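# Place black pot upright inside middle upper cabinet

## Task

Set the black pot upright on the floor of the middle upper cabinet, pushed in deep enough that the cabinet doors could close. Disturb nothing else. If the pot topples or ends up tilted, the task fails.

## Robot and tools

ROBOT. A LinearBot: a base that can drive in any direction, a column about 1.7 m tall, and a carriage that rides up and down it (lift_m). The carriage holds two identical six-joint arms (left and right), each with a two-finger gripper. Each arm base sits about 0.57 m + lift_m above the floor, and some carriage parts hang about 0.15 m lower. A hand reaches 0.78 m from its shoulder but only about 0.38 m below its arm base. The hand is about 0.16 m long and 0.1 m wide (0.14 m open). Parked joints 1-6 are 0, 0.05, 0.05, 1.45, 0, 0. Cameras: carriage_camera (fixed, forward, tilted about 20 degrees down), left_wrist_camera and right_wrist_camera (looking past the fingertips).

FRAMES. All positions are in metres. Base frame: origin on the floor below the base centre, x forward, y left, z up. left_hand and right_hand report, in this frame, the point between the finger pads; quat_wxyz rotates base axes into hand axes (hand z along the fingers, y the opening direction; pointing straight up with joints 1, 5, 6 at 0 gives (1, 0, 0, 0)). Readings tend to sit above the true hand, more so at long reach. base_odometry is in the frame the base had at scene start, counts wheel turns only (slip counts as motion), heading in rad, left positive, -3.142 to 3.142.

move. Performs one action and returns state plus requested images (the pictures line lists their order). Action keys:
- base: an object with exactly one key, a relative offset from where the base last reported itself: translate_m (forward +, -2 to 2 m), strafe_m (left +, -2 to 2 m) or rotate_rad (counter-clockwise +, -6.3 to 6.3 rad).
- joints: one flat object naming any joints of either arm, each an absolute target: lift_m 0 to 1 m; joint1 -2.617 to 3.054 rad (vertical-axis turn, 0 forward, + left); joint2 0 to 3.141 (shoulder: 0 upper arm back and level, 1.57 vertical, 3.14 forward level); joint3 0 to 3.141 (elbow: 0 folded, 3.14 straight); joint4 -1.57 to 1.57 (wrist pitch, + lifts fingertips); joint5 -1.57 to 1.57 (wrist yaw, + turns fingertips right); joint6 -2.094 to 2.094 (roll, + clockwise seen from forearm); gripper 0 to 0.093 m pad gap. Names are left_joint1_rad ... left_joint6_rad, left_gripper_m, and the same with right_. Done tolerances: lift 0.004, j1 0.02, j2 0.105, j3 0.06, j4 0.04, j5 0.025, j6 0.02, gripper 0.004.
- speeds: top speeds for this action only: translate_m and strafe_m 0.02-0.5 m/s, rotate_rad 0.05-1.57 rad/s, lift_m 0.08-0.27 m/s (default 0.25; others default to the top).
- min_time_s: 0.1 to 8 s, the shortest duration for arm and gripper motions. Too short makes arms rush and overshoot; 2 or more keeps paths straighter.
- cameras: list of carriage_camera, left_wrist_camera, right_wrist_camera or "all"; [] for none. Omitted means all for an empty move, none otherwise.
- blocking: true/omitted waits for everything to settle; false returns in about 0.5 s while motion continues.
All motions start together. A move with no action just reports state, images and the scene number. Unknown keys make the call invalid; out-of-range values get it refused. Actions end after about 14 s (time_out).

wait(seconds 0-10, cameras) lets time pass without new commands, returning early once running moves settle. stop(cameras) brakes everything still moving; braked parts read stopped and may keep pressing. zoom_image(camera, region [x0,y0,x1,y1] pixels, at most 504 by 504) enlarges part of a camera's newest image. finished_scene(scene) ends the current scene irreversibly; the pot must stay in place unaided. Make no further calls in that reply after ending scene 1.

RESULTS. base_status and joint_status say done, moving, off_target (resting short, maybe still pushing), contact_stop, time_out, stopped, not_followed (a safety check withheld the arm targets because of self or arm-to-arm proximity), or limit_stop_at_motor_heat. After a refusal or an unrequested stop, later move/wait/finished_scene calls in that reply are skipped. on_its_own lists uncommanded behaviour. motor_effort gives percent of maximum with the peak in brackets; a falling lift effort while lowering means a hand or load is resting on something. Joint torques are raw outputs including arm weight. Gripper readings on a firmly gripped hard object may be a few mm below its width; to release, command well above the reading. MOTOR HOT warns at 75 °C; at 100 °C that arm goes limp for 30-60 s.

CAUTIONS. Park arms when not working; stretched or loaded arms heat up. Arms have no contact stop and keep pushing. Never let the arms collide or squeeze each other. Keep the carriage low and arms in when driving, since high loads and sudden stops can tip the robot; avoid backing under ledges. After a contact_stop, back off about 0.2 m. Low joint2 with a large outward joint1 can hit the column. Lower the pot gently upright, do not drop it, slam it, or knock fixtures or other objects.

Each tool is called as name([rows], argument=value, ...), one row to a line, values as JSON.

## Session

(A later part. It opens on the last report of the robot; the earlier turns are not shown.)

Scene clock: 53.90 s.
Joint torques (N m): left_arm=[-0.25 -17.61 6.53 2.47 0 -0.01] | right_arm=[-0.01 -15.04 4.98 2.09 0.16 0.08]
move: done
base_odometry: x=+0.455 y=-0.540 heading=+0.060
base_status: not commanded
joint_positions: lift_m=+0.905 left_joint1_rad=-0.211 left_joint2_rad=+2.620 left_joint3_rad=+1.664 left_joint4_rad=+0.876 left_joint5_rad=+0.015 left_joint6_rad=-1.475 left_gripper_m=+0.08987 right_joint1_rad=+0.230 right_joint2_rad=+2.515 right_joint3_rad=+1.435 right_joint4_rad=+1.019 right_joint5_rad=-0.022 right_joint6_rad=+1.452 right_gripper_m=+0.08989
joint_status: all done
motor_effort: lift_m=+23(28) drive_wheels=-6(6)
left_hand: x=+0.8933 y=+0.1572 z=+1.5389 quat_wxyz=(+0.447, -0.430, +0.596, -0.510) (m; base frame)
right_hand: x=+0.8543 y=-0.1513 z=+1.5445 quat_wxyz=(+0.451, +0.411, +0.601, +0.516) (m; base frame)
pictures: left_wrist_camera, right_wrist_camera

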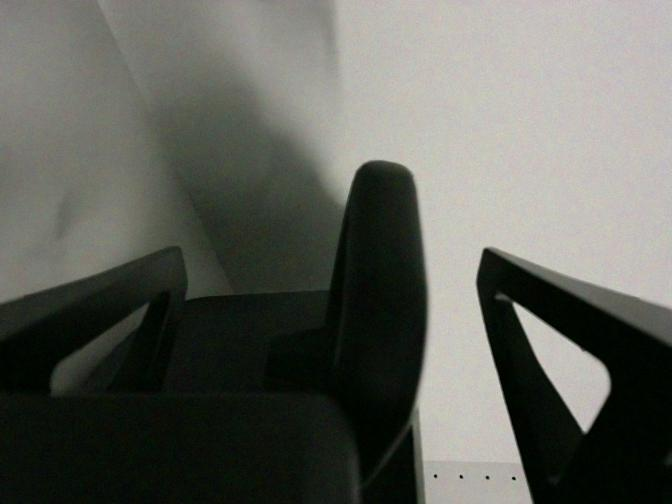

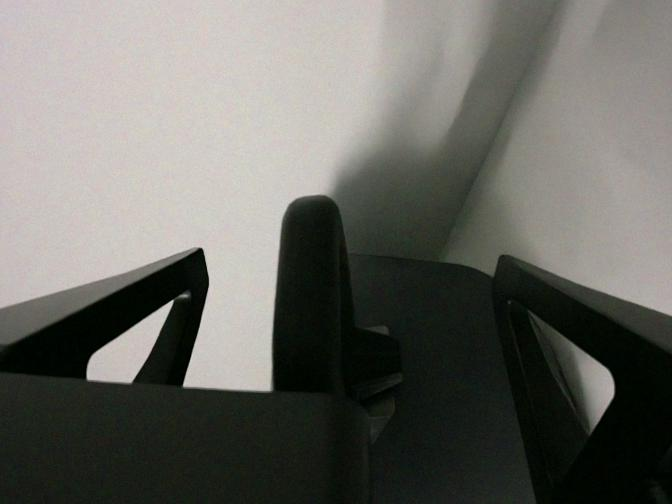

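Clear. Backing out.

move(base={"translate_m": -0.16}, speeds={"translate_m": 0.15}, cameras=["all"])

zoom_image(camera="carriage_camera", region=[200, 200, 480, 380])

Scene clock: 56.23 s.
Joint torques (N m): left_arm=[-0.27 -17.58 6.49 2.47 0.01 0.01] | right_arm=[-0.01 -15.02 5.04 2.1 0.13 0.07]
move: done
base_odometry: x=+0.296 y=-0.549 heading=+0.060
base_status: done
joint_positions: lift_m=+0.905 left_joint1_rad=-0.210 left_joint2_rad=+2.620 left_joint3_rad=+1.664 left_joint4_rad=+0.876 left_joint5_rad=+0.015 left_joint6_rad=-1.475 left_gripper_m=+0.08987 right_joint1_rad=+0.230 right_joint2_rad=+2.515 right_joint3_rad=+1.435 right_joint4_rad=+1.019 right_joint5_rad=-0.021 right_joint6_rad=+1.452 right_gripper_m=+0.08989
joint_status: not commanded
motor_effort: lift_m=+23(23) drive_wheels=+1(11)
left_hand: x=+0.8933 y=+0.1574 z=+1.5389 quat_wxyz=(+0.447, -0.430, +0.596, -0.510) (m; base frame)
right_hand: x=+0.8544 y=-0.1515 z=+1.5445 quat_wxyz=(+0.451, +0.412, +0.601, +0.516) (m; base frame)
pictures: carriage_camera, left_wrist_camera, right_wrist_camera

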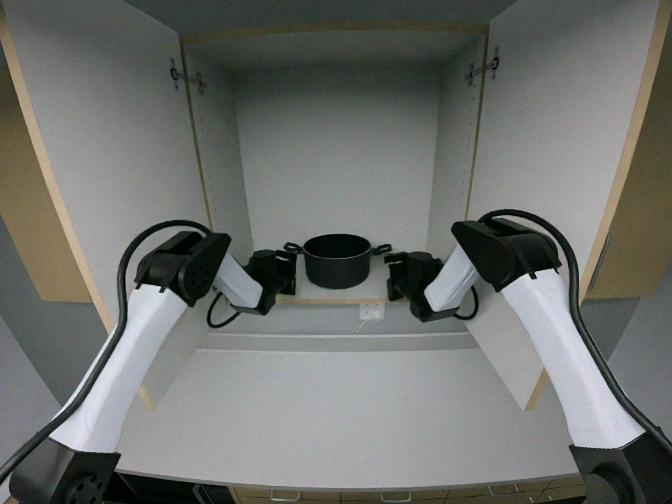

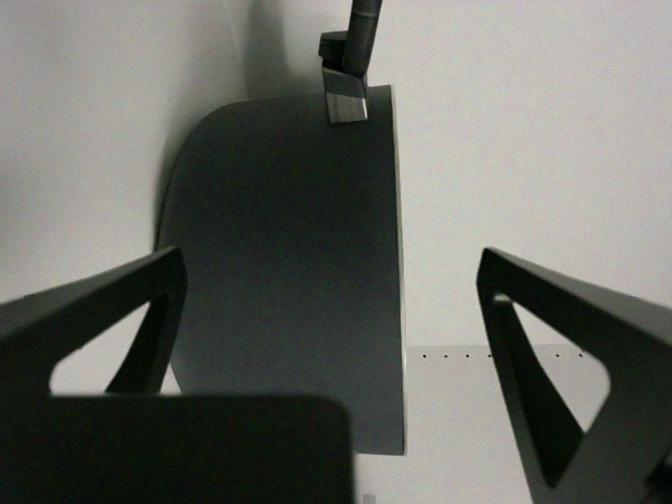

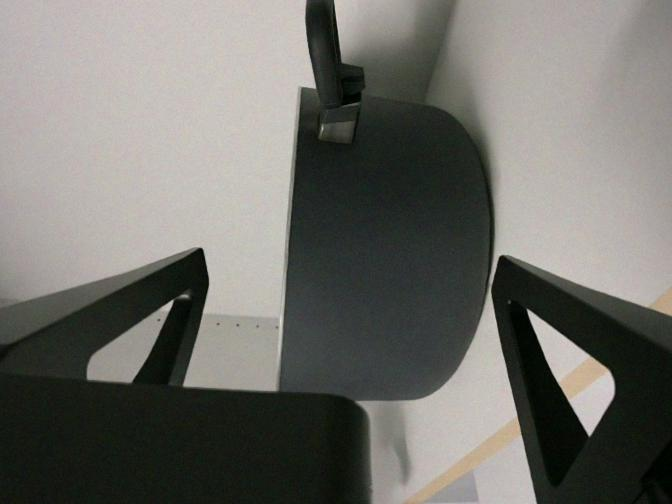

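Scaled by 1.800 from the camera's 672x504 image, which has a finer 960x720 frame.

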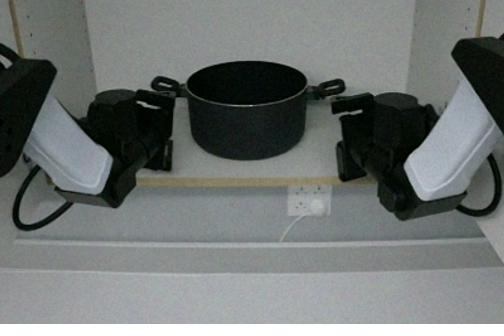

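finished_scene(scene=3)

The scene is finished: the task was done.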